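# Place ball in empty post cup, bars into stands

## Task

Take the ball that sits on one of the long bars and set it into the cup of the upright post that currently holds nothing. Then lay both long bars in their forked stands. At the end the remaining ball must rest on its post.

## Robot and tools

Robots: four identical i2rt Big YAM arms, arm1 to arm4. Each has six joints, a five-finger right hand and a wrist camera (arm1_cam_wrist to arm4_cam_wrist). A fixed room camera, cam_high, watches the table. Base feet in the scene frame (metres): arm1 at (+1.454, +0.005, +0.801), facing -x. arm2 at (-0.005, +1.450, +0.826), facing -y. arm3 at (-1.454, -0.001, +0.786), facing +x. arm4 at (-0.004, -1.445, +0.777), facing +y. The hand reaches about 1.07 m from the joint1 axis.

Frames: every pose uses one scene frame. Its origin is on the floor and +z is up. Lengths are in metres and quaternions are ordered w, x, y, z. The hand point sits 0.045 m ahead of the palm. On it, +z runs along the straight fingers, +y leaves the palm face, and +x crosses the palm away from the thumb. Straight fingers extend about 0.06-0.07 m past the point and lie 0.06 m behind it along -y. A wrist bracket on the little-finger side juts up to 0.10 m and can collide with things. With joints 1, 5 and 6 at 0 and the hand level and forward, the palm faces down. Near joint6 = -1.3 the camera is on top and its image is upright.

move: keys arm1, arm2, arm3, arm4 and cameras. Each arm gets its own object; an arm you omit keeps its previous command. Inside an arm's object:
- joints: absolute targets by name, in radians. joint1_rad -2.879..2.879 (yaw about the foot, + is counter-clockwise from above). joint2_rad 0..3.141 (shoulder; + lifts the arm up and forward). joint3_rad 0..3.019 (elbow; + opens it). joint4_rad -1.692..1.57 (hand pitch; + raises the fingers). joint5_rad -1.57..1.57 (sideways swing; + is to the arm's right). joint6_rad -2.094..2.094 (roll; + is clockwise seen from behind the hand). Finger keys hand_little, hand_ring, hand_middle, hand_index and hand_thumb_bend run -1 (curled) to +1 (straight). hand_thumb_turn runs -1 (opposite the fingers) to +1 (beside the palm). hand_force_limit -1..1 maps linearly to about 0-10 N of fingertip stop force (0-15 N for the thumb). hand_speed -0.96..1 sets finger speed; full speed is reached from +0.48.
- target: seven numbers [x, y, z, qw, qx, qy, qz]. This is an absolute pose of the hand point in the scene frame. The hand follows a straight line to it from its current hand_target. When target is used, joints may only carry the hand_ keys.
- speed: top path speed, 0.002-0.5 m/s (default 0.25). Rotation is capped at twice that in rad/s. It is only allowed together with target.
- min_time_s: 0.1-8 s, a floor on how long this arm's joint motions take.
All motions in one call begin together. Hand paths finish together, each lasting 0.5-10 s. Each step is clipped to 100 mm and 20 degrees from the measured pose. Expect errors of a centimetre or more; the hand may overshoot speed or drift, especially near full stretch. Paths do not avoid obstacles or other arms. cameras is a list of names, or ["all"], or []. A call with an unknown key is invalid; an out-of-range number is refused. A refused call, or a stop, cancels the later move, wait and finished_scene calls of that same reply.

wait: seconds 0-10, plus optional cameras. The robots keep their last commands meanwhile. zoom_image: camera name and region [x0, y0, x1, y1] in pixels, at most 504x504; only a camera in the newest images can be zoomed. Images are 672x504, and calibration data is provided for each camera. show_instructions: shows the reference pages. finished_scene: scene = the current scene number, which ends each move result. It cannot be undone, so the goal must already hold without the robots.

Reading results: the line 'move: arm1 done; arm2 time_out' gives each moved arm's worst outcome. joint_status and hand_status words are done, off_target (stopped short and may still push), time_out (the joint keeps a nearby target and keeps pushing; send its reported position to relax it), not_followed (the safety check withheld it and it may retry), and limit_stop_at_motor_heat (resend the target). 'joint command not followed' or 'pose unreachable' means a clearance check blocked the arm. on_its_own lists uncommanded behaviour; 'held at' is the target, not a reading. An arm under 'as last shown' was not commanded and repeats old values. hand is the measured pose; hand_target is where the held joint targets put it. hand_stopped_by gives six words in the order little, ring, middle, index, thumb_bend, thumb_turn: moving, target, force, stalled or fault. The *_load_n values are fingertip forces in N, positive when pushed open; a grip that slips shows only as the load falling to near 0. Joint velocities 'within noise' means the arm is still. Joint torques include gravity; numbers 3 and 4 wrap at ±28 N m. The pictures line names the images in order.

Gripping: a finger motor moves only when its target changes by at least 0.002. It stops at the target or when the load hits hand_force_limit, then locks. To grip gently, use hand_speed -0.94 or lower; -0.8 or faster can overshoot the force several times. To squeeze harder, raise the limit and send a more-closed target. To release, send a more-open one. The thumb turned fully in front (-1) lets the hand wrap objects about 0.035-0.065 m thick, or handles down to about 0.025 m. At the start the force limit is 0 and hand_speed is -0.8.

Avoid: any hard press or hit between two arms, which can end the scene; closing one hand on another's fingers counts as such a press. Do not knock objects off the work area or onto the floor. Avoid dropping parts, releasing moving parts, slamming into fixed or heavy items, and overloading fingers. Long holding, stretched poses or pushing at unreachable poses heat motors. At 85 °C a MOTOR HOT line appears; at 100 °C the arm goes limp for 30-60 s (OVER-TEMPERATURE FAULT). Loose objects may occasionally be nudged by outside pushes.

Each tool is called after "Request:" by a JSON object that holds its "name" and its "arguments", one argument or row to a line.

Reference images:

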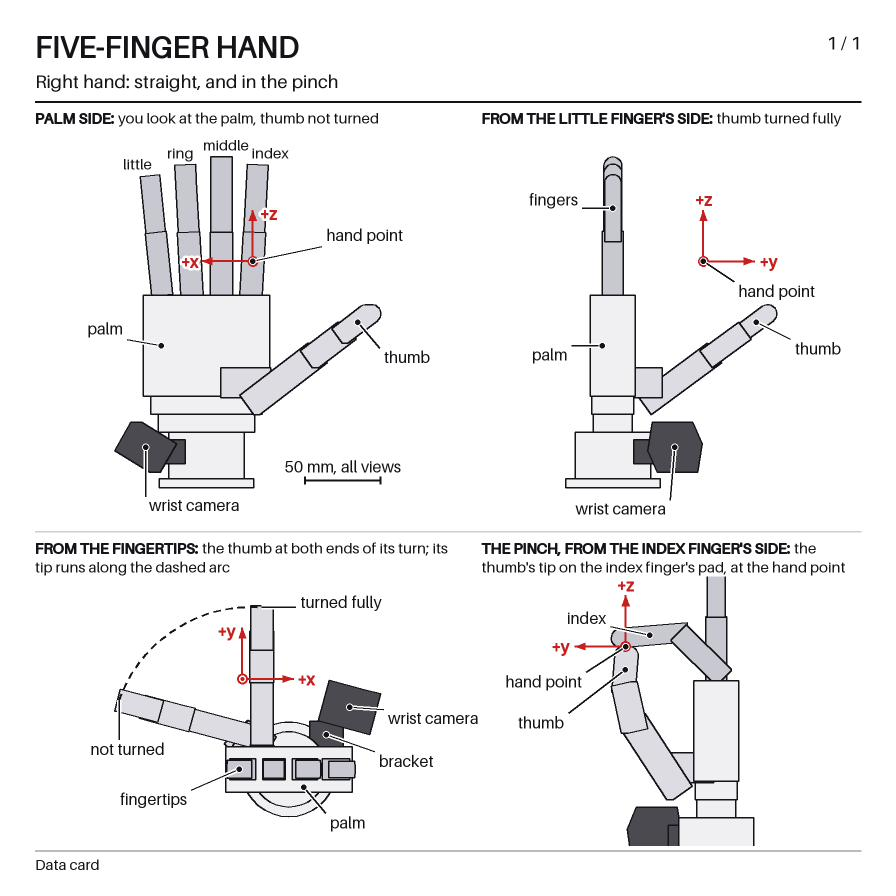

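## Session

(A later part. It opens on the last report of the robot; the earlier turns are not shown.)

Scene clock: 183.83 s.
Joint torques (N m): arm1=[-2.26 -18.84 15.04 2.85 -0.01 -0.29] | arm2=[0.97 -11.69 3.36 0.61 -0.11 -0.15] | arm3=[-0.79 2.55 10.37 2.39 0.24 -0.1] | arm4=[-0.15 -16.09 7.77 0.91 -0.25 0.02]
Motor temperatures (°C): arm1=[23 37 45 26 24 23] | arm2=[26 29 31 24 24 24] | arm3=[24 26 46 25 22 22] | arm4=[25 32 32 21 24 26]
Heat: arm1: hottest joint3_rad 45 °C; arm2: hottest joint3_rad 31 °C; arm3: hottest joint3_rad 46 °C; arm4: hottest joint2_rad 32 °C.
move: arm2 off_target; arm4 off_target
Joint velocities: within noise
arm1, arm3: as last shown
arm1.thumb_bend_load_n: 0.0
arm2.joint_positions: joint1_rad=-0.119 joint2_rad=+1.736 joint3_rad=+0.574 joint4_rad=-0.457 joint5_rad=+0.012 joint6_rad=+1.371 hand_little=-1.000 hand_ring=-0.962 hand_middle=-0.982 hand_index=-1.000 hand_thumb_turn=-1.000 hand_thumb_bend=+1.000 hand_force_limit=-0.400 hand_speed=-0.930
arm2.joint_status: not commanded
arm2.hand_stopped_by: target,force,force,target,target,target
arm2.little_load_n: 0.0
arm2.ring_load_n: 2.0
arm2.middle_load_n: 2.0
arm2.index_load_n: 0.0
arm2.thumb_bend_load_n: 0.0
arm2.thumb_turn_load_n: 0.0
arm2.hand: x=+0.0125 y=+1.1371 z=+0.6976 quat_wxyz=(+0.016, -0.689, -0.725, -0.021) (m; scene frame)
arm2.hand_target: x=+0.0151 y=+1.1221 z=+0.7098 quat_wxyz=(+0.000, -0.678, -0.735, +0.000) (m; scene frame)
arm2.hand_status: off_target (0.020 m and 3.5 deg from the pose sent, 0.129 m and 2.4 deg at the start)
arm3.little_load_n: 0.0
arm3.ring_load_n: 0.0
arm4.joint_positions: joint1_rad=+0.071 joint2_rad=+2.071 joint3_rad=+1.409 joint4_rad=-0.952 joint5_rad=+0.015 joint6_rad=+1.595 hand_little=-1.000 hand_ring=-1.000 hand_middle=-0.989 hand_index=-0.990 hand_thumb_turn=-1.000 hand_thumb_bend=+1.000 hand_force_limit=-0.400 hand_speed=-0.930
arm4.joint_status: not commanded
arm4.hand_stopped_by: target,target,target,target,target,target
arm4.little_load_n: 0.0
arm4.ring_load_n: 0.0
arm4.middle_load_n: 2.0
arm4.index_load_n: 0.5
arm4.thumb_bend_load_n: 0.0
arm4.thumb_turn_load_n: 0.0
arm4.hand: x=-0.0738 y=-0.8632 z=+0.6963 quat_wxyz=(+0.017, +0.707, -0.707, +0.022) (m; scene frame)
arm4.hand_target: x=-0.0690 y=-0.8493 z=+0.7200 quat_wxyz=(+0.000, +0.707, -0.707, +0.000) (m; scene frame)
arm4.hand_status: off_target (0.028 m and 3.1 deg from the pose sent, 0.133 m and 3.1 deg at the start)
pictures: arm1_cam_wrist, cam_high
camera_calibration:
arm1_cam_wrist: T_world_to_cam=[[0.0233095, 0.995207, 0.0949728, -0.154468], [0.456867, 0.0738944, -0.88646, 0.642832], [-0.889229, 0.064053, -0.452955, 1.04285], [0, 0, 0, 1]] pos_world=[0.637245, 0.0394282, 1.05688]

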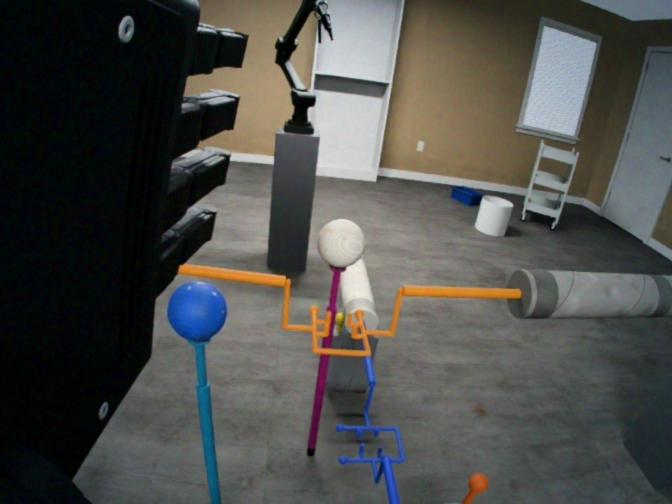

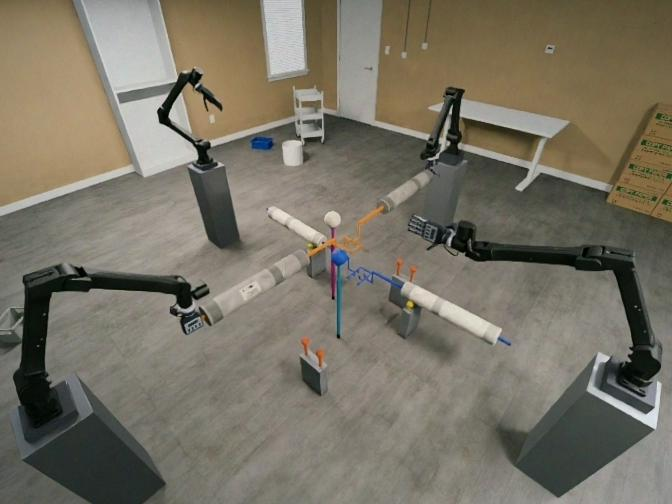

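Request:
{"name": "move", "arguments": {
  "arm2": {"target": [0.0450, 1.120, 0.88, 0, 0.6783, 0.7348, 0], "speed": 0.12},
  "arm4": {"target": [-0.0390, -0.851, 0.88, 0, 0.7071, -0.7071, 0], "speed": 0.12}
}}

Request:
{"name": "move", "arguments": {
  "arm2": {"target": [0.2300, 1.111, 0.88, 0, 0.6783, 0.7348, 0], "speed": 0.12},
  "arm4": {"target": [0.1440, -0.857, 0.88, 0, 0.7071, -0.7071, 0], "speed": 0.12}
}}

Request:
{"name": "move", "arguments": {
  "arm2": {"target": [0.3260, 0.966, 0.88, 0, 0.6783, 0.7348, 0], "speed": 0.12},
  "arm4": {"target": [0.2400, -0.988, 0.88, 0, 0.7071, -0.7071, 0], "speed": 0.12},
  "cameras": ["arm1_cam_wrist","cam_high"]
}}

Scene clock: 195.70 s.
Joint torques (N m): arm1=[-2.32 -18.67 15.02 2.91 -0.02 -0.3] | arm2=[0.91 -8.53 9.51 -0.92 -0.1 -0.12] | arm3=[-0.85 2.43 10.41 2.4 0.24 -0.13] | arm4=[-0.44 -15.68 14 -0.62 -0.24 -0.07]
Motor temperatures (°C): arm1=[23 38 45 26 24 23] | arm2=[26 30 31 24 24 24] | arm3=[24 26 46 25 22 22] | arm4=[25 32 32 21 24 26]
Heat: arm1: hottest joint3_rad 45 °C; arm2: hottest joint3_rad 31 °C; arm3: hottest joint3_rad 46 °C; arm4: hottest joint2_rad 32 °C.
move: arm2 off_target; arm4 off_target
Joint velocities: within noise
arm1: as last shown
arm2.joint_positions: joint1_rad=-0.013 joint2_rad=+1.289 joint3_rad=+0.698 joint4_rad=-1.020 joint5_rad=+0.012 joint6_rad=+1.473 hand_little=-1.000 hand_ring=-0.963 hand_middle=-0.982 hand_index=-1.000 hand_thumb_turn=-1.000 hand_thumb_bend=+1.000 hand_force_limit=-0.400 hand_speed=-0.930
arm2.joint_status: not commanded
arm2.hand_stopped_by: target,force,force,target,target,target
arm2.little_load_n: 0.0
arm2.ring_load_n: 1.0
arm2.middle_load_n: 2.5
arm2.index_load_n: 0.0
arm2.thumb_bend_load_n: 0.0
arm2.thumb_turn_load_n: 0.0
arm2.hand: x=+0.0414 y=+1.1351 z=+0.8559 quat_wxyz=(+0.015, -0.687, -0.726, -0.016) (m; scene frame)
arm2.hand_target: x=+0.0451 y=+1.1205 z=+0.8794 quat_wxyz=(+0.000, -0.678, -0.735, +0.000) (m; scene frame)
arm2.hand_status: off_target (0.029 m and 2.9 deg from the pose sent, 0.186 m and 3.5 deg at the start)
arm3.joint_positions: joint1_rad=+0.465 joint2_rad=+0.546 joint3_rad=+1.320 joint4_rad=-1.365 joint5_rad=+0.124 joint6_rad=-1.041 hand_little=+1.000 hand_ring=+1.000 hand_middle=+1.000 hand_index=+1.000 hand_thumb_turn=+1.000 hand_thumb_bend=+1.000 hand_force_limit=+0.000 hand_speed=-0.800
arm3.joint_status: not commanded
arm3.hand_stopped_by: target,target,target,target,target,target
arm3.little_load_n: 0.0
arm3.ring_load_n: 0.0
arm3.middle_load_n: 0.0
arm3.index_load_n: 0.0
arm3.thumb_bend_load_n: 0.0
arm3.thumb_turn_load_n: 0.0
arm3.hand: x=-1.2484 y=+0.0328 z=+1.2422 quat_wxyz=(-0.179, +0.883, -0.055, +0.431) (m; scene frame)
arm3.hand_target: x=-1.2489 y=+0.0324 z=+1.2545 quat_wxyz=(-0.186, +0.876, -0.055, +0.443) (m; scene frame)
arm3.hand_status: not commanded
arm4.joint_positions: joint1_rad=+0.023 joint2_rad=+1.883 joint3_rad=+1.514 joint4_rad=-1.268 joint5_rad=+0.015 joint6_rad=+1.553 hand_little=-1.000 hand_ring=-1.000 hand_middle=-0.989 hand_index=-0.990 hand_thumb_turn=-1.000 hand_thumb_bend=+1.000 hand_force_limit=-0.400 hand_speed=-0.930
arm4.joint_status: not commanded
arm4.hand_stopped_by: target,target,target,target,target,target
arm4.little_load_n: 0.5
arm4.ring_load_n: 0.0
arm4.middle_load_n: 2.0
arm4.index_load_n: 0.5
arm4.thumb_bend_load_n: 0.0
arm4.thumb_turn_load_n: 0.0
arm4.hand: x=-0.0464 y=-0.8728 z=+0.8329 quat_wxyz=(+0.026, +0.704, -0.709, +0.029) (m; scene frame)
arm4.hand_target: x=-0.0390 y=-0.8534 z=+0.8796 quat_wxyz=(-0.001, +0.707, -0.707, +0.000) (m; scene frame)
arm4.hand_status: off_target (0.052 m and 4.5 deg from the pose sent, 0.187 m and 3.2 deg at the start)
pictures: none

Scene clock: 198.10 s.
Joint torques (N m): arm1=[-2.32 -18.78 14.99 2.85 -0.02 -0.28] | arm2=[0.97 -8.47 10.3 -0.31 -0.16 -0.11] | arm3=[-0.91 2.61 10.3 2.43 0.22 -0.11] | arm4=[-0.15 -13.51 15.38 -0.2 -0.17 0]
Motor temperatures (°C): arm1=[23 38 45 26 24 23] | arm2=[26 30 31 24 24 24] | arm3=[24 26 46 25 22 22] | arm4=[25 32 32 21 24 26]
Heat: arm1: hottest joint3_rad 45 °C; arm2: hottest joint3_rad 31 °C; arm3: hottest joint3_rad 46 °C; arm4: hottest joint2_rad 32 °C.
move: arm2 off_target; arm4 off_target
Joint velocities: within noise
arm1.joint_positions: joint1_rad=+0.007 joint2_rad=+2.196 joint3_rad=+1.792 joint4_rad=+0.330 joint5_rad=+0.103 joint6_rad=-1.412 hand_little=+1.000 hand_ring=+1.000 hand_middle=+1.000 hand_index=+1.000 hand_thumb_turn=+1.000 hand_thumb_bend=+1.000 hand_force_limit=+0.000 hand_speed=-0.800
arm1.joint_status: not commanded
arm1.hand_stopped_by: target,target,target,target,target,target
arm1.little_load_n: 0.0
arm1.ring_load_n: 0.0
arm1.middle_load_n: 0.0
arm1.index_load_n: 0.0
arm1.thumb_bend_load_n: 0.0
arm1.thumb_turn_load_n: 0.0
arm1.hand: x=+0.5440 y=+0.0519 z=+0.9847 quat_wxyz=(+0.678, -0.086, -0.729, +0.034) (m; scene frame)
arm1.hand_target: x=+0.5317 y=+0.0585 z=+1.0231 quat_wxyz=(+0.705, -0.083, -0.704, +0.031) (m; scene frame)
arm1.hand_status: not commanded
arm2.joint_positions: joint1_rad=+0.529 joint2_rad=+1.415 joint3_rad=+0.823 joint4_rad=-1.027 joint5_rad=+0.014 joint6_rad=+2.014 hand_little=-1.000 hand_ring=-0.963 hand_middle=-0.982 hand_index=-1.000 hand_thumb_turn=-1.000 hand_thumb_bend=+1.000 hand_force_limit=-0.400 hand_speed=-0.930
arm2.joint_status: not commanded
arm2.hand_stopped_by: target,force,force,target,target,target
arm2.little_load_n: 0.5
arm2.ring_load_n: 1.0
arm2.middle_load_n: 2.0
arm2.index_load_n: 0.0
arm2.thumb_bend_load_n: 0.0
arm2.thumb_turn_load_n: 0.0
arm2.hand: x=+0.2135 y=+1.1281 z=+0.8576 quat_wxyz=(+0.023, -0.687, -0.726, -0.006) (m; scene frame)
arm2.hand_target: x=+0.2294 y=+1.1119 z=+0.8801 quat_wxyz=(+0.000, -0.678, -0.735, +0.000) (m; scene frame)
arm2.hand_status: off_target (0.033 m and 3.0 deg from the pose sent, 0.192 m and 2.9 deg at the start)
arm3: as last shown
arm4.joint_positions: joint1_rad=-0.297 joint2_rad=+1.921 joint3_rad=+1.622 joint4_rad=-1.319 joint5_rad=+0.008 joint6_rad=+1.231 hand_little=-1.000 hand_ring=-1.000 hand_middle=-0.990 hand_index=-0.989 hand_thumb_turn=-1.000 hand_thumb_bend=+1.000 hand_force_limit=-0.400 hand_speed=-0.930
arm4.joint_status: not commanded
arm4.hand_stopped_by: target,target,target,target,target,target
arm4.little_load_n: 0.0
arm4.ring_load_n: 0.0
arm4.middle_load_n: 1.0
arm4.index_load_n: 1.5
arm4.thumb_bend_load_n: 0.0
arm4.thumb_turn_load_n: 0.0
arm4.hand: x=+0.1309 y=-0.8798 z=+0.8516 quat_wxyz=(+0.026, +0.705, -0.709, +0.014) (m; scene frame)
arm4.hand_target: x=+0.1434 y=-0.8590 z=+0.8804 quat_wxyz=(-0.001, +0.707, -0.707, +0.000) (m; scene frame)
arm4.hand_status: off_target (0.039 m and 3.4 deg from the pose sent, 0.197 m and 4.5 deg at the start)
pictures: none

Scene clock: 200.33 s.
Joint torques (N m): arm1=[-2.37 -18.78 15.02 2.91 -0.02 -0.29] | arm2=[0.21 -15.68 12.38 0.24 -0.01 -0.18] | arm3=[-1.03 2.32 10.44 2.44 0.24 -0.11] | arm4=[0.73 -15.21 9.92 1.22 -0.54 0.07]
Motor temperatures (°C): arm1=[23 38 45 26 24 23] | arm2=[26 30 32 24 24 24] | arm3=[24 26 46 25 22 22] | arm4=[25 32 32 21 24 26]
Heat: arm1: hottest joint3_rad 45 °C; arm2: hottest joint3_rad 32 °C; arm3: hottest joint3_rad 46 °C; arm4: hottest joint2_rad 32 °C.
move: arm2 off_target; arm4 off_target
Joint velocities: within noise
arm1, arm3: as last shown
arm1.thumb_turn_load_n: -0.5
arm2.joint_positions: joint1_rad=+0.564 joint2_rad=+1.834 joint3_rad=+1.313 joint4_rad=-1.147 joint5_rad=+0.010 joint6_rad=+2.046 hand_little=-1.000 hand_ring=-0.962 hand_middle=-0.982 hand_index=-1.000 hand_thumb_turn=-1.000 hand_thumb_bend=+1.000 hand_force_limit=-0.400 hand_speed=-0.930
arm2.joint_status: not commanded
arm2.hand_stopped_by: target,force,force,target,target,target
arm2.little_load_n: 0.5
arm2.ring_load_n: 3.5
arm2.middle_load_n: 1.5
arm2.index_load_n: 0.0
arm2.thumb_bend_load_n: 0.0
arm2.thumb_turn_load_n: 0.0
arm2.hand: x=+0.3044 y=+0.9994 z=+0.8431 quat_wxyz=(+0.046, -0.685, -0.727, -0.014) (m; scene frame)
arm2.hand_target: x=+0.3243 y=+0.9689 z=+0.8815 quat_wxyz=(+0.000, -0.678, -0.735, +0.000) (m; scene frame)
arm2.hand_status: off_target (0.054 m and 5.6 deg from the pose sent, 0.198 m and 3.0 deg at the start)
arm4.joint_positions: joint1_rad=-0.571 joint2_rad=+1.791 joint3_rad=+1.423 joint4_rad=-1.277 joint5_rad=+0.016 joint6_rad=+0.960 hand_little=-1.000 hand_ring=-1.000 hand_middle=-0.989 hand_index=-0.990 hand_thumb_turn=-1.000 hand_thumb_bend=+1.000 hand_force_limit=-0.400 hand_speed=-0.930
arm4.joint_status: not commanded
arm4.hand_stopped_by: target,target,target,target,target,target
arm4.little_load_n: 0.5
arm4.ring_load_n: 0.0
arm4.middle_load_n: 1.5
arm4.index_load_n: 0.5
arm4.thumb_bend_load_n: 0.0
arm4.thumb_turn_load_n: 0.0
arm4.hand: x=+0.2343 y=-1.0021 z=+0.8501 quat_wxyz=(+0.042, +0.704, -0.709, +0.015) (m; scene frame)
arm4.hand_target: x=+0.2394 y=-0.9889 z=+0.8801 quat_wxyz=(+0.000, +0.707, -0.707, +0.000) (m; scene frame)
arm4.hand_status: off_target (0.034 m and 5.1 deg from the pose sent, 0.156 m and 3.4 deg at the start)
pictures: arm1_cam_wrist, cam_high
camera_calibration:
arm1_cam_wrist: T_world_to_cam=[[0.0233095, 0.995207, 0.0949728, -0.154468], [0.456867, 0.0738944, -0.88646, 0.642832], [-0.889229, 0.064053, -0.452955, 1.04285], [0, 0, 0, 1]] pos_world=[0.637245, 0.0394282, 1.05688]

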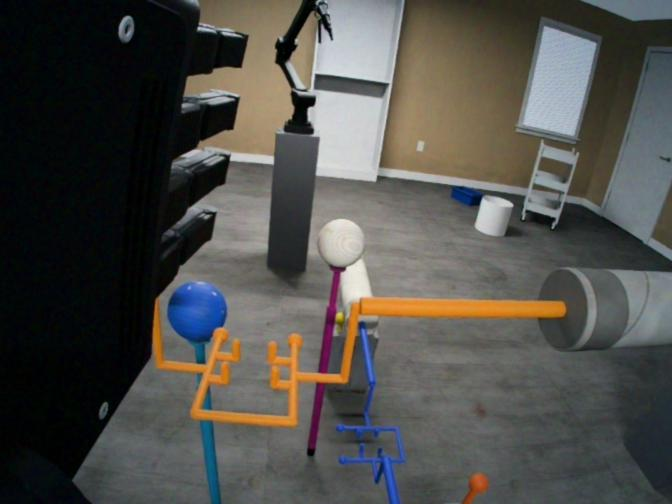

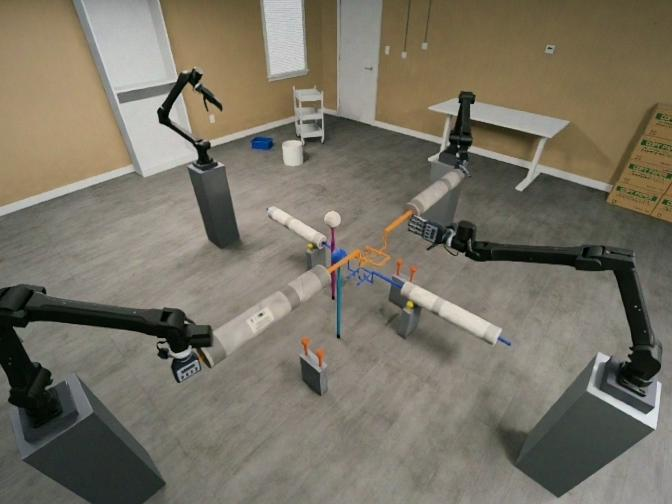

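Request:
{"name": "move", "arguments": {
  "arm2": {"target": [0.3270, 0.970, 0.55, 0, 0.6783, 0.7348, 0], "speed": 0.12},
  "arm4": {"target": [0.2400, -0.985, 0.55, 0, 0.7071, -0.7071, 0], "speed": 0.12}
}}

Scene clock: 205.87 s.
Joint torques (N m): arm1=[-1.9 -18.84 15.02 2.84 0.02 -0.27] | arm2=[0.09 -18.55 5.38 0.46 -0.14 -0.24] | arm3=[-0.79 2.49 10.44 2.36 0.25 -0.11] | arm4=[0.97 -13.33 7.84 0.68 -0.15 0.16]
Motor temperatures (°C): arm1=[23 38 45 26 24 23] | arm2=[26 30 33 24 24 24] | arm3=[24 26 46 25 22 22] | arm4=[25 32 32 21 24 26]
Heat: arm1: hottest joint3_rad 45 °C; arm2: hottest joint3_rad 33 °C; arm3: hottest joint3_rad 46 °C; arm4: hottest joint2_rad 32 °C.
move: arm2 off_target; arm4 off_target
Joint velocities: within noise
arm1, arm3: as last shown
arm1.thumb_turn_load_n: 0.0
arm2.joint_positions: joint1_rad=+0.565 joint2_rad=+2.435 joint3_rad=+1.299 joint4_rad=-0.489 joint5_rad=+0.014 joint6_rad=+2.052 hand_little=-1.000 hand_ring=-0.963 hand_middle=-0.982 hand_index=-1.000 hand_thumb_turn=-1.000 hand_thumb_bend=+1.000 hand_force_limit=-0.400 hand_speed=-0.930
arm2.joint_status: not commanded
arm2.hand_stopped_by: target,force,force,target,target,target
arm2.little_load_n: 0.0
arm2.ring_load_n: 0.5
arm2.middle_load_n: 2.0
arm2.index_load_n: 0.0
arm2.thumb_bend_load_n: 0.0
arm2.thumb_turn_load_n: 0.0
arm2.hand: x=+0.3118 y=+0.9918 z=+0.5344 quat_wxyz=(+0.026, -0.688, -0.726, -0.005) (m; scene frame)
arm2.hand_target: x=+0.3265 y=+0.9706 z=+0.5506 quat_wxyz=(+0.000, -0.678, -0.735, +0.000) (m; scene frame)
arm2.hand_status: off_target (0.031 m and 3.3 deg from the pose sent, 0.295 m and 5.6 deg at the start)
arm3.thumb_turn_load_n: 0.5
arm4.joint_positions: joint1_rad=-0.571 joint2_rad=+2.286 joint3_rad=+1.236 joint4_rad=-0.555 joint5_rad=+0.004 joint6_rad=+0.953 hand_little=-1.000 hand_ring=-1.000 hand_middle=-0.990 hand_index=-0.989 hand_thumb_turn=-1.000 hand_thumb_bend=+1.000 hand_force_limit=-0.400 hand_speed=-0.930
arm4.joint_status: not commanded
arm4.hand_stopped_by: target,target,target,target,target,target
arm4.little_load_n: 0.5
arm4.ring_load_n: 0.0
arm4.middle_load_n: 0.5
arm4.index_load_n: 2.0
arm4.thumb_bend_load_n: -0.5
arm4.thumb_turn_load_n: 0.0
arm4.hand: x=+0.2266 y=-1.0082 z=+0.5428 quat_wxyz=(+0.023, +0.707, -0.707, +0.005) (m; scene frame)
arm4.hand_target: x=+0.2397 y=-0.9855 z=+0.5509 quat_wxyz=(+0.000, +0.707, -0.707, +0.000) (m; scene frame)
arm4.hand_status: off_target (0.028 m and 2.7 deg from the pose sent, 0.301 m and 5.1 deg at the start)
pictures: none

Request:
{"name": "move", "arguments": {
  "arm2": {"target": [0.3240, 0.971, 0.465, 0, 0.6783, 0.7348, 0], "speed": 0.08},
  "arm4": {"target": [0.2385, -0.983, 0.460, 0, 0.7071, -0.7071, 0], "speed": 0.08},
  "cameras": ["cam_high"]
}}

Request:
{"name": "zoom_image", "arguments": {
  "camera": "cam_high",
  "region": [270, 240, 430, 400]
}}

Scene clock: 211.90 s.
Joint torques (N m): arm1=[-2.49 -18.84 15.01 2.8 -0.01 -0.3] | arm2=[-0.21 -18.84 4.36 0.61 -0.14 -0.27] | arm3=[-0.73 2.43 10.41 2.43 0.24 -0.09] | arm4=[1.26 -13.63 6.27 0.7 -0.16 0.21]
Motor temperatures (°C): arm1=[23 38 46 26 24 23] | arm2=[26 30 32 24 24 24] | arm3=[24 26 46 25 22 22] | arm4=[25 32 32 21 24 26]
Heat: arm1: hottest joint3_rad 46 °C; arm2: hottest joint3_rad 32 °C; arm3: hottest joint3_rad 46 °C; arm4: hottest joint2_rad 32 °C.
move: arm2 off_target; arm4 off_target
Joint velocities: within noise
arm1, arm3: as last shown
arm1.middle_load_n: 0.5
arm2.joint_positions: joint1_rad=+0.562 joint2_rad=+2.632 joint3_rad=+1.400 joint4_rad=-0.391 joint5_rad=+0.014 joint6_rad=+2.050 hand_little=-1.000 hand_ring=-0.963 hand_middle=-0.982 hand_index=-1.000 hand_thumb_turn=-1.000 hand_thumb_bend=+1.000 hand_force_limit=-0.400 hand_speed=-0.930
arm2.joint_status: not commanded
arm2.hand_stopped_by: target,force,force,target,target,target
arm2.little_load_n: 0.0
arm2.ring_load_n: 1.0
arm2.middle_load_n: 2.0
arm2.index_load_n: 0.0
arm2.thumb_bend_load_n: 0.0
arm2.thumb_turn_load_n: 0.0
arm2.hand: x=+0.3107 y=+0.9932 z=+0.4516 quat_wxyz=(+0.025, -0.688, -0.726, -0.005) (m; scene frame)
arm2.hand_target: x=+0.3237 y=+0.9713 z=+0.4657 quat_wxyz=(+0.000, -0.678, -0.735, +0.000) (m; scene frame)
arm2.hand_status: off_target (0.029 m and 3.3 deg from the pose sent, 0.073 m and 3.3 deg at the start)
arm3.thumb_turn_load_n: 0.0
arm4.joint_positions: joint1_rad=-0.571 joint2_rad=+2.492 joint3_rad=+1.328 joint4_rad=-0.431 joint5_rad=+0.004 joint6_rad=+0.953 hand_little=-1.000 hand_ring=-1.000 hand_middle=-0.990 hand_index=-0.989 hand_thumb_turn=-1.000 hand_thumb_bend=+1.000 hand_force_limit=-0.400 hand_speed=-0.930
arm4.joint_status: not commanded
arm4.hand_stopped_by: target,target,target,target,target,target
arm4.little_load_n: 0.0
arm4.ring_load_n: 0.0
arm4.middle_load_n: 0.5
arm4.index_load_n: 1.5
arm4.thumb_bend_load_n: 0.0
arm4.thumb_turn_load_n: 0.0
arm4.hand: x=+0.2296 y=-1.0040 z=+0.4565 quat_wxyz=(+0.019, +0.707, -0.707, +0.005) (m; scene frame)
arm4.hand_target: x=+0.2382 y=-0.9834 z=+0.4607 quat_wxyz=(+0.000, +0.707, -0.707, +0.000) (m; scene frame)
arm4.hand_status: off_target (0.023 m and 2.2 deg from the pose sent, 0.087 m and 2.7 deg at the start)
pictures: cam_high

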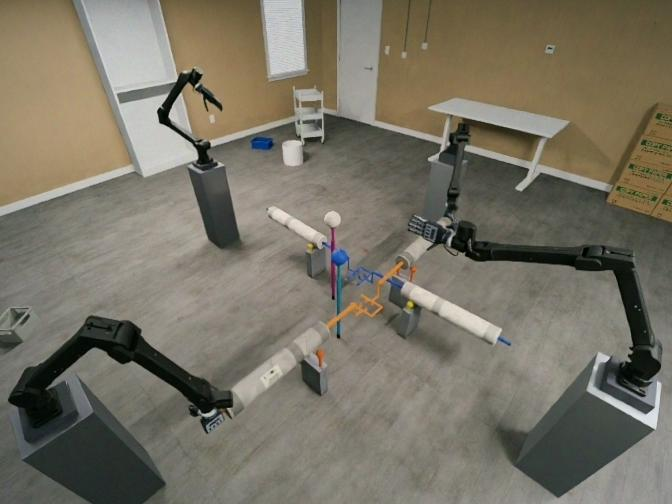

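Scaled by 3.150 from the camera's 672x504 image, which has a finer 960x720 frame.

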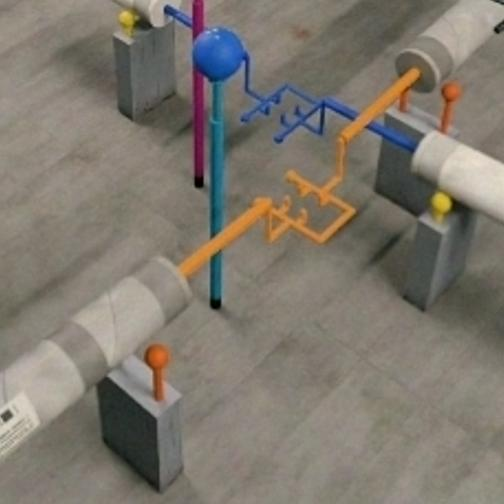

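Request:
{"name": "move", "arguments": {
  "arm2": {"target": [0.3220, 0.971, 0.425, 0, 0.6783, 0.7348, 0], "speed": 0.04},
  "arm4": {"target": [0.2340, -0.983, 0.418, 0, 0.7071, -0.7071, 0], "speed": 0.04},
  "cameras": ["cam_high"]
}}

Request:
{"name": "zoom_image", "arguments": {
  "camera": "cam_high",
  "region": [270, 240, 430, 400]
}}

Scene clock: 215.77 s.
Joint torques (N m): arm1=[-2.26 -19.02 15.02 2.84 -0.01 -0.28] | arm2=[0.38 -17.08 4.78 1.11 -0.25 -0.18] | arm3=[-0.56 2.49 10.36 2.37 0.23 -0.11] | arm4=[1.44 -12.45 6.48 1.21 0 0.28]
Motor temperatures (°C): arm1=[23 38 46 26 24 23] | arm2=[26 30 32 24 24 24] | arm3=[24 26 46 25 22 22] | arm4=[25 32 31 21 24 26]
Heat: arm1: hottest joint3_rad 46 °C; arm2: hottest joint3_rad 32 °C; arm3: hottest joint3_rad 46 °C; arm4: hottest joint2_rad 32 °C.
move: arm2 off_target; arm4 off_target
Joint velocities: within noise
arm1, arm3: as last shown
arm1.middle_load_n: 0.0
arm2.joint_positions: joint1_rad=+0.551 joint2_rad=+2.706 joint3_rad=+1.455 joint4_rad=-0.369 joint5_rad=+0.017 joint6_rad=+2.036 hand_little=-1.000 hand_ring=-0.963 hand_middle=-0.982 hand_index=-1.000 hand_thumb_turn=-1.000 hand_thumb_bend=+1.000 hand_force_limit=-0.400 hand_speed=-0.930
arm2.joint_status: not commanded
arm2.hand_stopped_by: target,force,force,target,target,target
arm2.little_load_n: 0.0
arm2.ring_load_n: 0.0
arm2.middle_load_n: 0.0
arm2.index_load_n: 0.0
arm2.thumb_bend_load_n: 0.0
arm2.thumb_turn_load_n: 0.0
arm2.hand: x=+0.3071 y=+0.9881 z=+0.4222 quat_wxyz=(+0.023, -0.687, -0.726, -0.004) (m; scene frame)
arm2.hand_target: x=+0.3217 y=+0.9716 z=+0.4258 quat_wxyz=(+0.000, -0.678, -0.735, +0.000) (m; scene frame)
arm2.hand_status: off_target (0.023 m and 3.0 deg from the pose sent, 0.036 m and 3.3 deg at the start)
arm4.joint_positions: joint1_rad=-0.566 joint2_rad=+2.570 joint3_rad=+1.370 joint4_rad=-0.394 joint5_rad=-0.001 joint6_rad=+0.953 hand_little=-1.000 hand_ring=-1.000 hand_middle=-0.990 hand_index=-0.990 hand_thumb_turn=-1.000 hand_thumb_bend=+1.000 hand_force_limit=-0.400 hand_speed=-0.930
arm4.joint_status: not commanded
arm4.hand_stopped_by: target,target,target,target,target,target
arm4.little_load_n: 0.0
arm4.ring_load_n: 0.0
arm4.middle_load_n: 0.0
arm4.index_load_n: 0.5
arm4.thumb_bend_load_n: 0.0
arm4.thumb_turn_load_n: 0.0
arm4.hand: x=+0.2264 y=-1.0025 z=+0.4245 quat_wxyz=(+0.018, +0.708, -0.706, +0.002) (m; scene frame)
arm4.hand_target: x=+0.2337 y=-0.9834 z=+0.4191 quat_wxyz=(+0.000, +0.707, -0.707, +0.000) (m; scene frame)
arm4.hand_status: off_target (0.022 m and 2.1 deg from the pose sent, 0.044 m and 2.2 deg at the start)
pictures: cam_high

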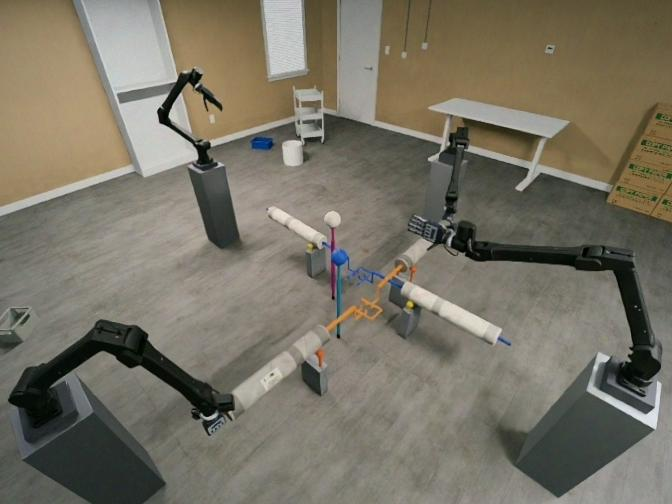

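Scaled by 3.150 from the camera's 672x504 image, which has a finer 960x720 frame.

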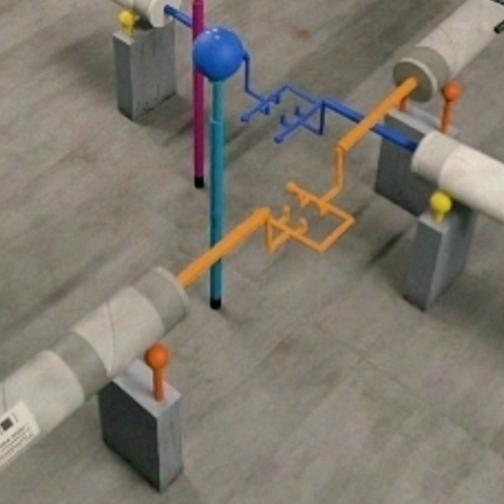

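Request:
{"name": "move", "arguments": {
  "arm2": {"target": [0.3130, 0.974, 0.430, 0, 0.6783, 0.7348, 0], "speed": 0.04, "joints": {"hand_little": 1, "hand_ring": 1, "hand_middle": 1, "hand_index": 1, "hand_speed": -0.7}},
  "arm4": {"target": [0.2300, -0.985, 0.425, 0, 0.7071, -0.7071, 0], "speed": 0.04, "joints": {"hand_little": 1, "hand_ring": 1, "hand_middle": 1, "hand_index": 1, "hand_speed": -0.7}},
  "cameras": ["arm2_cam_wrist","arm4_cam_wrist"]
}}

Scene clock: 222.03 s.
Joint torques (N m): arm1=[-2.26 -18.9 15.01 2.86 -0.01 -0.27] | arm2=[-0.03 -18.55 2.44 1.05 -0.22 -0.14] | arm3=[-0.85 2.67 10.4 2.37 0.22 -0.12] | arm4=[1.85 -13.86 4.29 0.92 0.01 0.29]
Motor temperatures (°C): arm1=[23 38 46 26 24 23] | arm2=[26 30 32 24 24 24] | arm3=[24 26 46 25 22 22] | arm4=[25 32 31 21 24 26]
Heat: arm1: hottest joint3_rad 46 °C; arm2: hottest joint3_rad 32 °C; arm3: hottest joint3_rad 46 °C; arm4: hottest joint2_rad 32 °C.
move: arm2 off_target; arm4 off_target
Joint velocities: within noise
arm1, arm3: as last shown
arm2.joint_positions: joint1_rad=+0.545 joint2_rad=+2.706 joint3_rad=+1.455 joint4_rad=-0.353 joint5_rad=+0.016 joint6_rad=+2.019 hand_little=+1.000 hand_ring=+1.000 hand_middle=+1.000 hand_index=+1.000 hand_thumb_turn=-1.000 hand_thumb_bend=+1.000 hand_force_limit=-0.400 hand_speed=-0.700
arm2.joint_status: all done
arm2.hand_stopped_by: target,target,target,target,target,target
arm2.little_load_n: 0.0
arm2.ring_load_n: 0.0
arm2.middle_load_n: 0.0
arm2.index_load_n: 0.0
arm2.thumb_bend_load_n: 0.0
arm2.thumb_turn_load_n: 0.0
arm2.hand: x=+0.3068 y=+0.9837 z=+0.4229 quat_wxyz=(+0.016, -0.683, -0.730, -0.002) (m; scene frame)
arm2.hand_target: x=+0.3129 y=+0.9741 z=+0.4300 quat_wxyz=(+0.000, -0.678, -0.735, +0.000) (m; scene frame)
arm2.hand_status: off_target (0.013 m and 2.0 deg from the pose sent, 0.017 m and 3.0 deg at the start)
arm4.joint_positions: joint1_rad=-0.566 joint2_rad=+2.570 joint3_rad=+1.376 joint4_rad=-0.383 joint5_rad=-0.001 joint6_rad=+0.957 hand_little=+1.000 hand_ring=+1.000 hand_middle=+1.000 hand_index=+1.000 hand_thumb_turn=-1.000 hand_thumb_bend=+1.000 hand_force_limit=-0.400 hand_speed=-0.700
arm4.joint_status: all done
arm4.hand_stopped_by: target,target,target,target,target,target
arm4.little_load_n: 0.0
arm4.ring_load_n: 0.0
arm4.middle_load_n: 0.0
arm4.index_load_n: 0.0
arm4.thumb_bend_load_n: 0.0
arm4.thumb_turn_load_n: 0.0
arm4.hand: x=+0.2304 y=-0.9969 z=+0.4250 quat_wxyz=(+0.010, +0.707, -0.707, +0.001) (m; scene frame)
arm4.hand_target: x=+0.2300 y=-0.9851 z=+0.4253 quat_wxyz=(+0.000, +0.707, -0.707, +0.000) (m; scene frame)
arm4.hand_status: off_target (0.012 m and 1.1 deg from the pose sent, 0.018 m and 2.1 deg at the start)
pictures: arm2_cam_wrist, arm4_cam_wrist
camera_calibration:
arm2_cam_wrist: T_world_to_cam=[[0.945257, 0.324567, -0.0338458, -0.592203], [0.309114, -0.857327, 0.411631, 0.586517], [0.104585, -0.399559, -0.910722, 0.857543], [0, 0, 0, 1]] pos_world=[0.288797, 1.03768, 0.519511]
arm4_cam_wrist: T_world_to_cam=[[-0.969131, -0.23965, 0.0579022, -0.04348], [-0.155056, 0.775047, 0.612585, 0.529665], [-0.191683, 0.584697, -0.788281, 1.07448], [0, 0, 0, 1]] pos_world=[0.24595, -1.04918, 0.525047]

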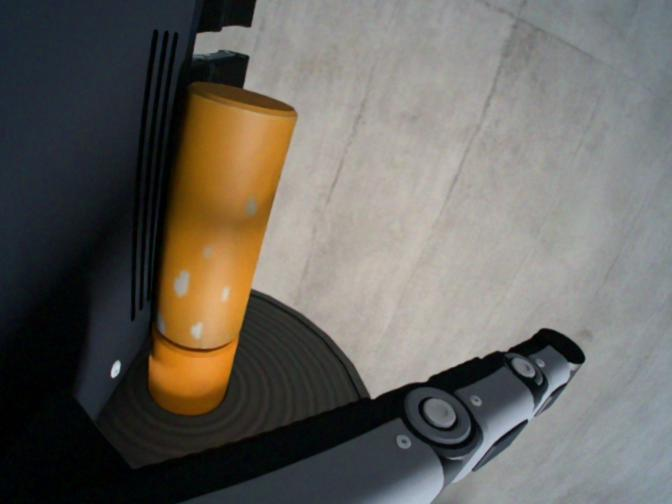

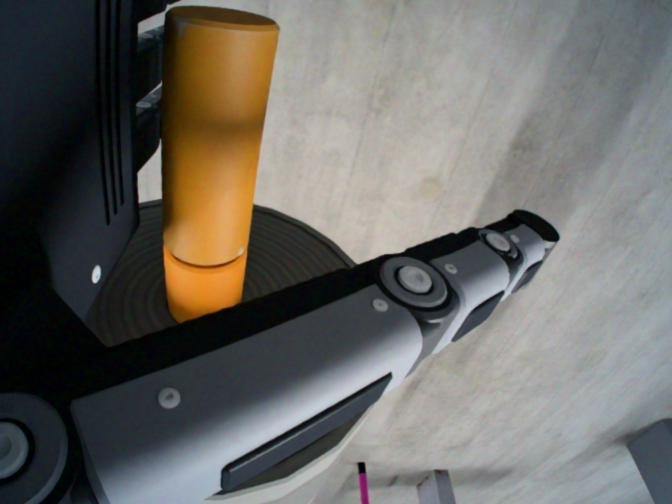

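Request:
{"name": "move", "arguments": {
  "arm2": {"target": [0.3160, 0.979, 0.60, 0, 0.6783, 0.7348, 0], "speed": 0.12},
  "arm4": {"target": [0.2290, -0.990, 0.60, 0, 0.7071, -0.7071, 0], "speed": 0.12},
  "cameras": ["cam_high","arm1_cam_wrist"]
}}

Request:
{"name": "zoom_image", "arguments": {
  "camera": "cam_high",
  "region": [250, 200, 430, 400]
}}

Scene clock: 227.97 s.
Joint torques (N m): arm1=[-2.32 -19.02 15.08 2.86 -0.01 -0.28] | arm2=[0.73 -18.67 3.48 -0.06 -0.1 -0.01] | arm3=[-0.79 2.78 10.37 2.39 0.23 -0.11] | arm4=[1.44 -14.1 4.37 0.23 0.02 0.25]
Motor temperatures (°C): arm1=[23 38 46 26 24 23] | arm2=[26 30 31 24 24 24] | arm3=[24 26 46 25 22 22] | arm4=[25 32 30 21 24 26]
Heat: arm1: hottest joint3_rad 46 °C; arm2: hottest joint3_rad 31 °C; arm3: hottest joint3_rad 46 °C; arm4: hottest joint2_rad 32 °C.
move: arm2 off_target; arm4 done
Joint velocities: within noise
arm1, arm3: as last shown
arm2.joint_positions: joint1_rad=+0.547 joint2_rad=+2.313 joint3_rad=+1.248 joint4_rad=-0.523 joint5_rad=+0.012 joint6_rad=+2.018 hand_little=+1.000 hand_ring=+1.000 hand_middle=+1.000 hand_index=+1.000 hand_thumb_turn=-1.000 hand_thumb_bend=+1.000 hand_force_limit=-0.400 hand_speed=-0.700
arm2.joint_status: not commanded
arm2.hand_stopped_by: target,target,target,target,target,target
arm2.little_load_n: 0.0
arm2.ring_load_n: 0.0
arm2.middle_load_n: 0.0
arm2.index_load_n: 0.0
arm2.thumb_bend_load_n: 0.0
arm2.thumb_turn_load_n: 0.0
arm2.hand: x=+0.3087 y=+0.9815 z=+0.5874 quat_wxyz=(+0.007, -0.682, -0.732, -0.001) (m; scene frame)
arm2.hand_target: x=+0.3159 y=+0.9791 z=+0.5997 quat_wxyz=(+0.000, -0.678, -0.735, +0.000) (m; scene frame)
arm2.hand_status: off_target (0.015 m and 1.0 deg from the pose sent, 0.177 m and 2.0 deg at the start)
arm4.joint_positions: joint1_rad=-0.566 joint2_rad=+2.177 joint3_rad=+1.234 joint4_rad=-0.609 joint5_rad=-0.001 joint6_rad=+0.957 hand_little=+1.000 hand_ring=+1.000 hand_middle=+1.000 hand_index=+1.000 hand_thumb_turn=-1.000 hand_thumb_bend=+1.000 hand_force_limit=-0.400 hand_speed=-0.700
arm4.joint_status: not commanded
arm4.hand_stopped_by: target,target,target,target,target,target
arm4.little_load_n: 0.0
arm4.ring_load_n: 0.0
arm4.middle_load_n: 0.0
arm4.index_load_n: 0.0
arm4.thumb_bend_load_n: 0.0
arm4.thumb_turn_load_n: 0.0
arm4.hand: x=+0.2358 y=-0.9895 z=+0.5953 quat_wxyz=(-0.002, +0.707, -0.707, -0.001) (m; scene frame)
arm4.hand_target: x=+0.2291 y=-0.9901 z=+0.5998 quat_wxyz=(+0.000, +0.707, -0.707, +0.000) (m; scene frame)
arm4.hand_status: done (0.008 m and 0.3 deg from the pose sent, 0.175 m and 1.1 deg at the start)
pictures: arm1_cam_wrist, cam_high
camera_calibration:
arm1_cam_wrist: T_world_to_cam=[[0.0233095, 0.995207, 0.0949728, -0.154468], [0.456867, 0.0738944, -0.88646, 0.642832], [-0.889229, 0.064053, -0.452955, 1.04285], [0, 0, 0, 1]] pos_world=[0.637245, 0.0394282, 1.05688]

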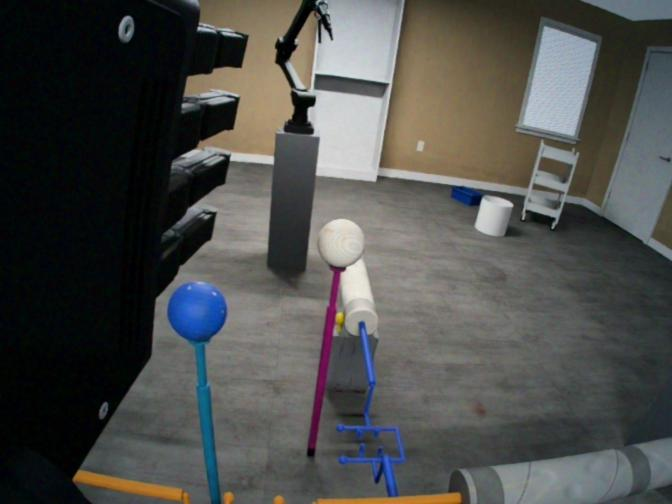

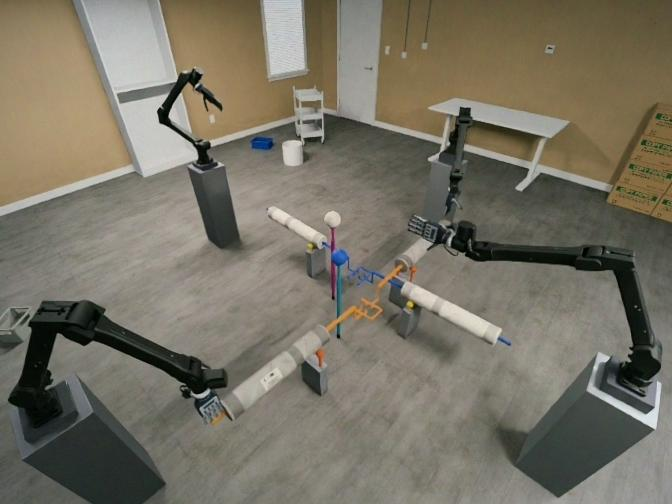

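Scaled by 2.520 from the camera's 672x504 image, which has a finer 960x720 frame.

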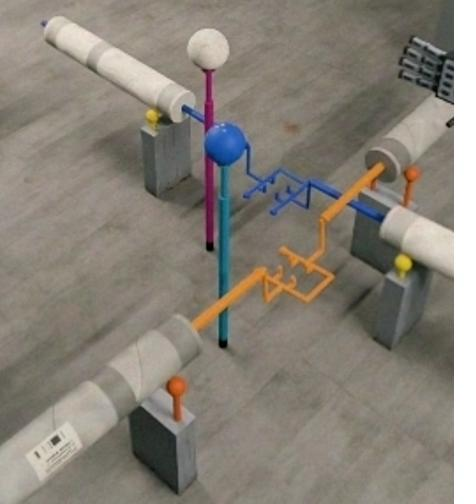

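Request:
{"name": "finished_scene", "arguments": {
  "scene": 2
}}

The scene is finished: the task was done.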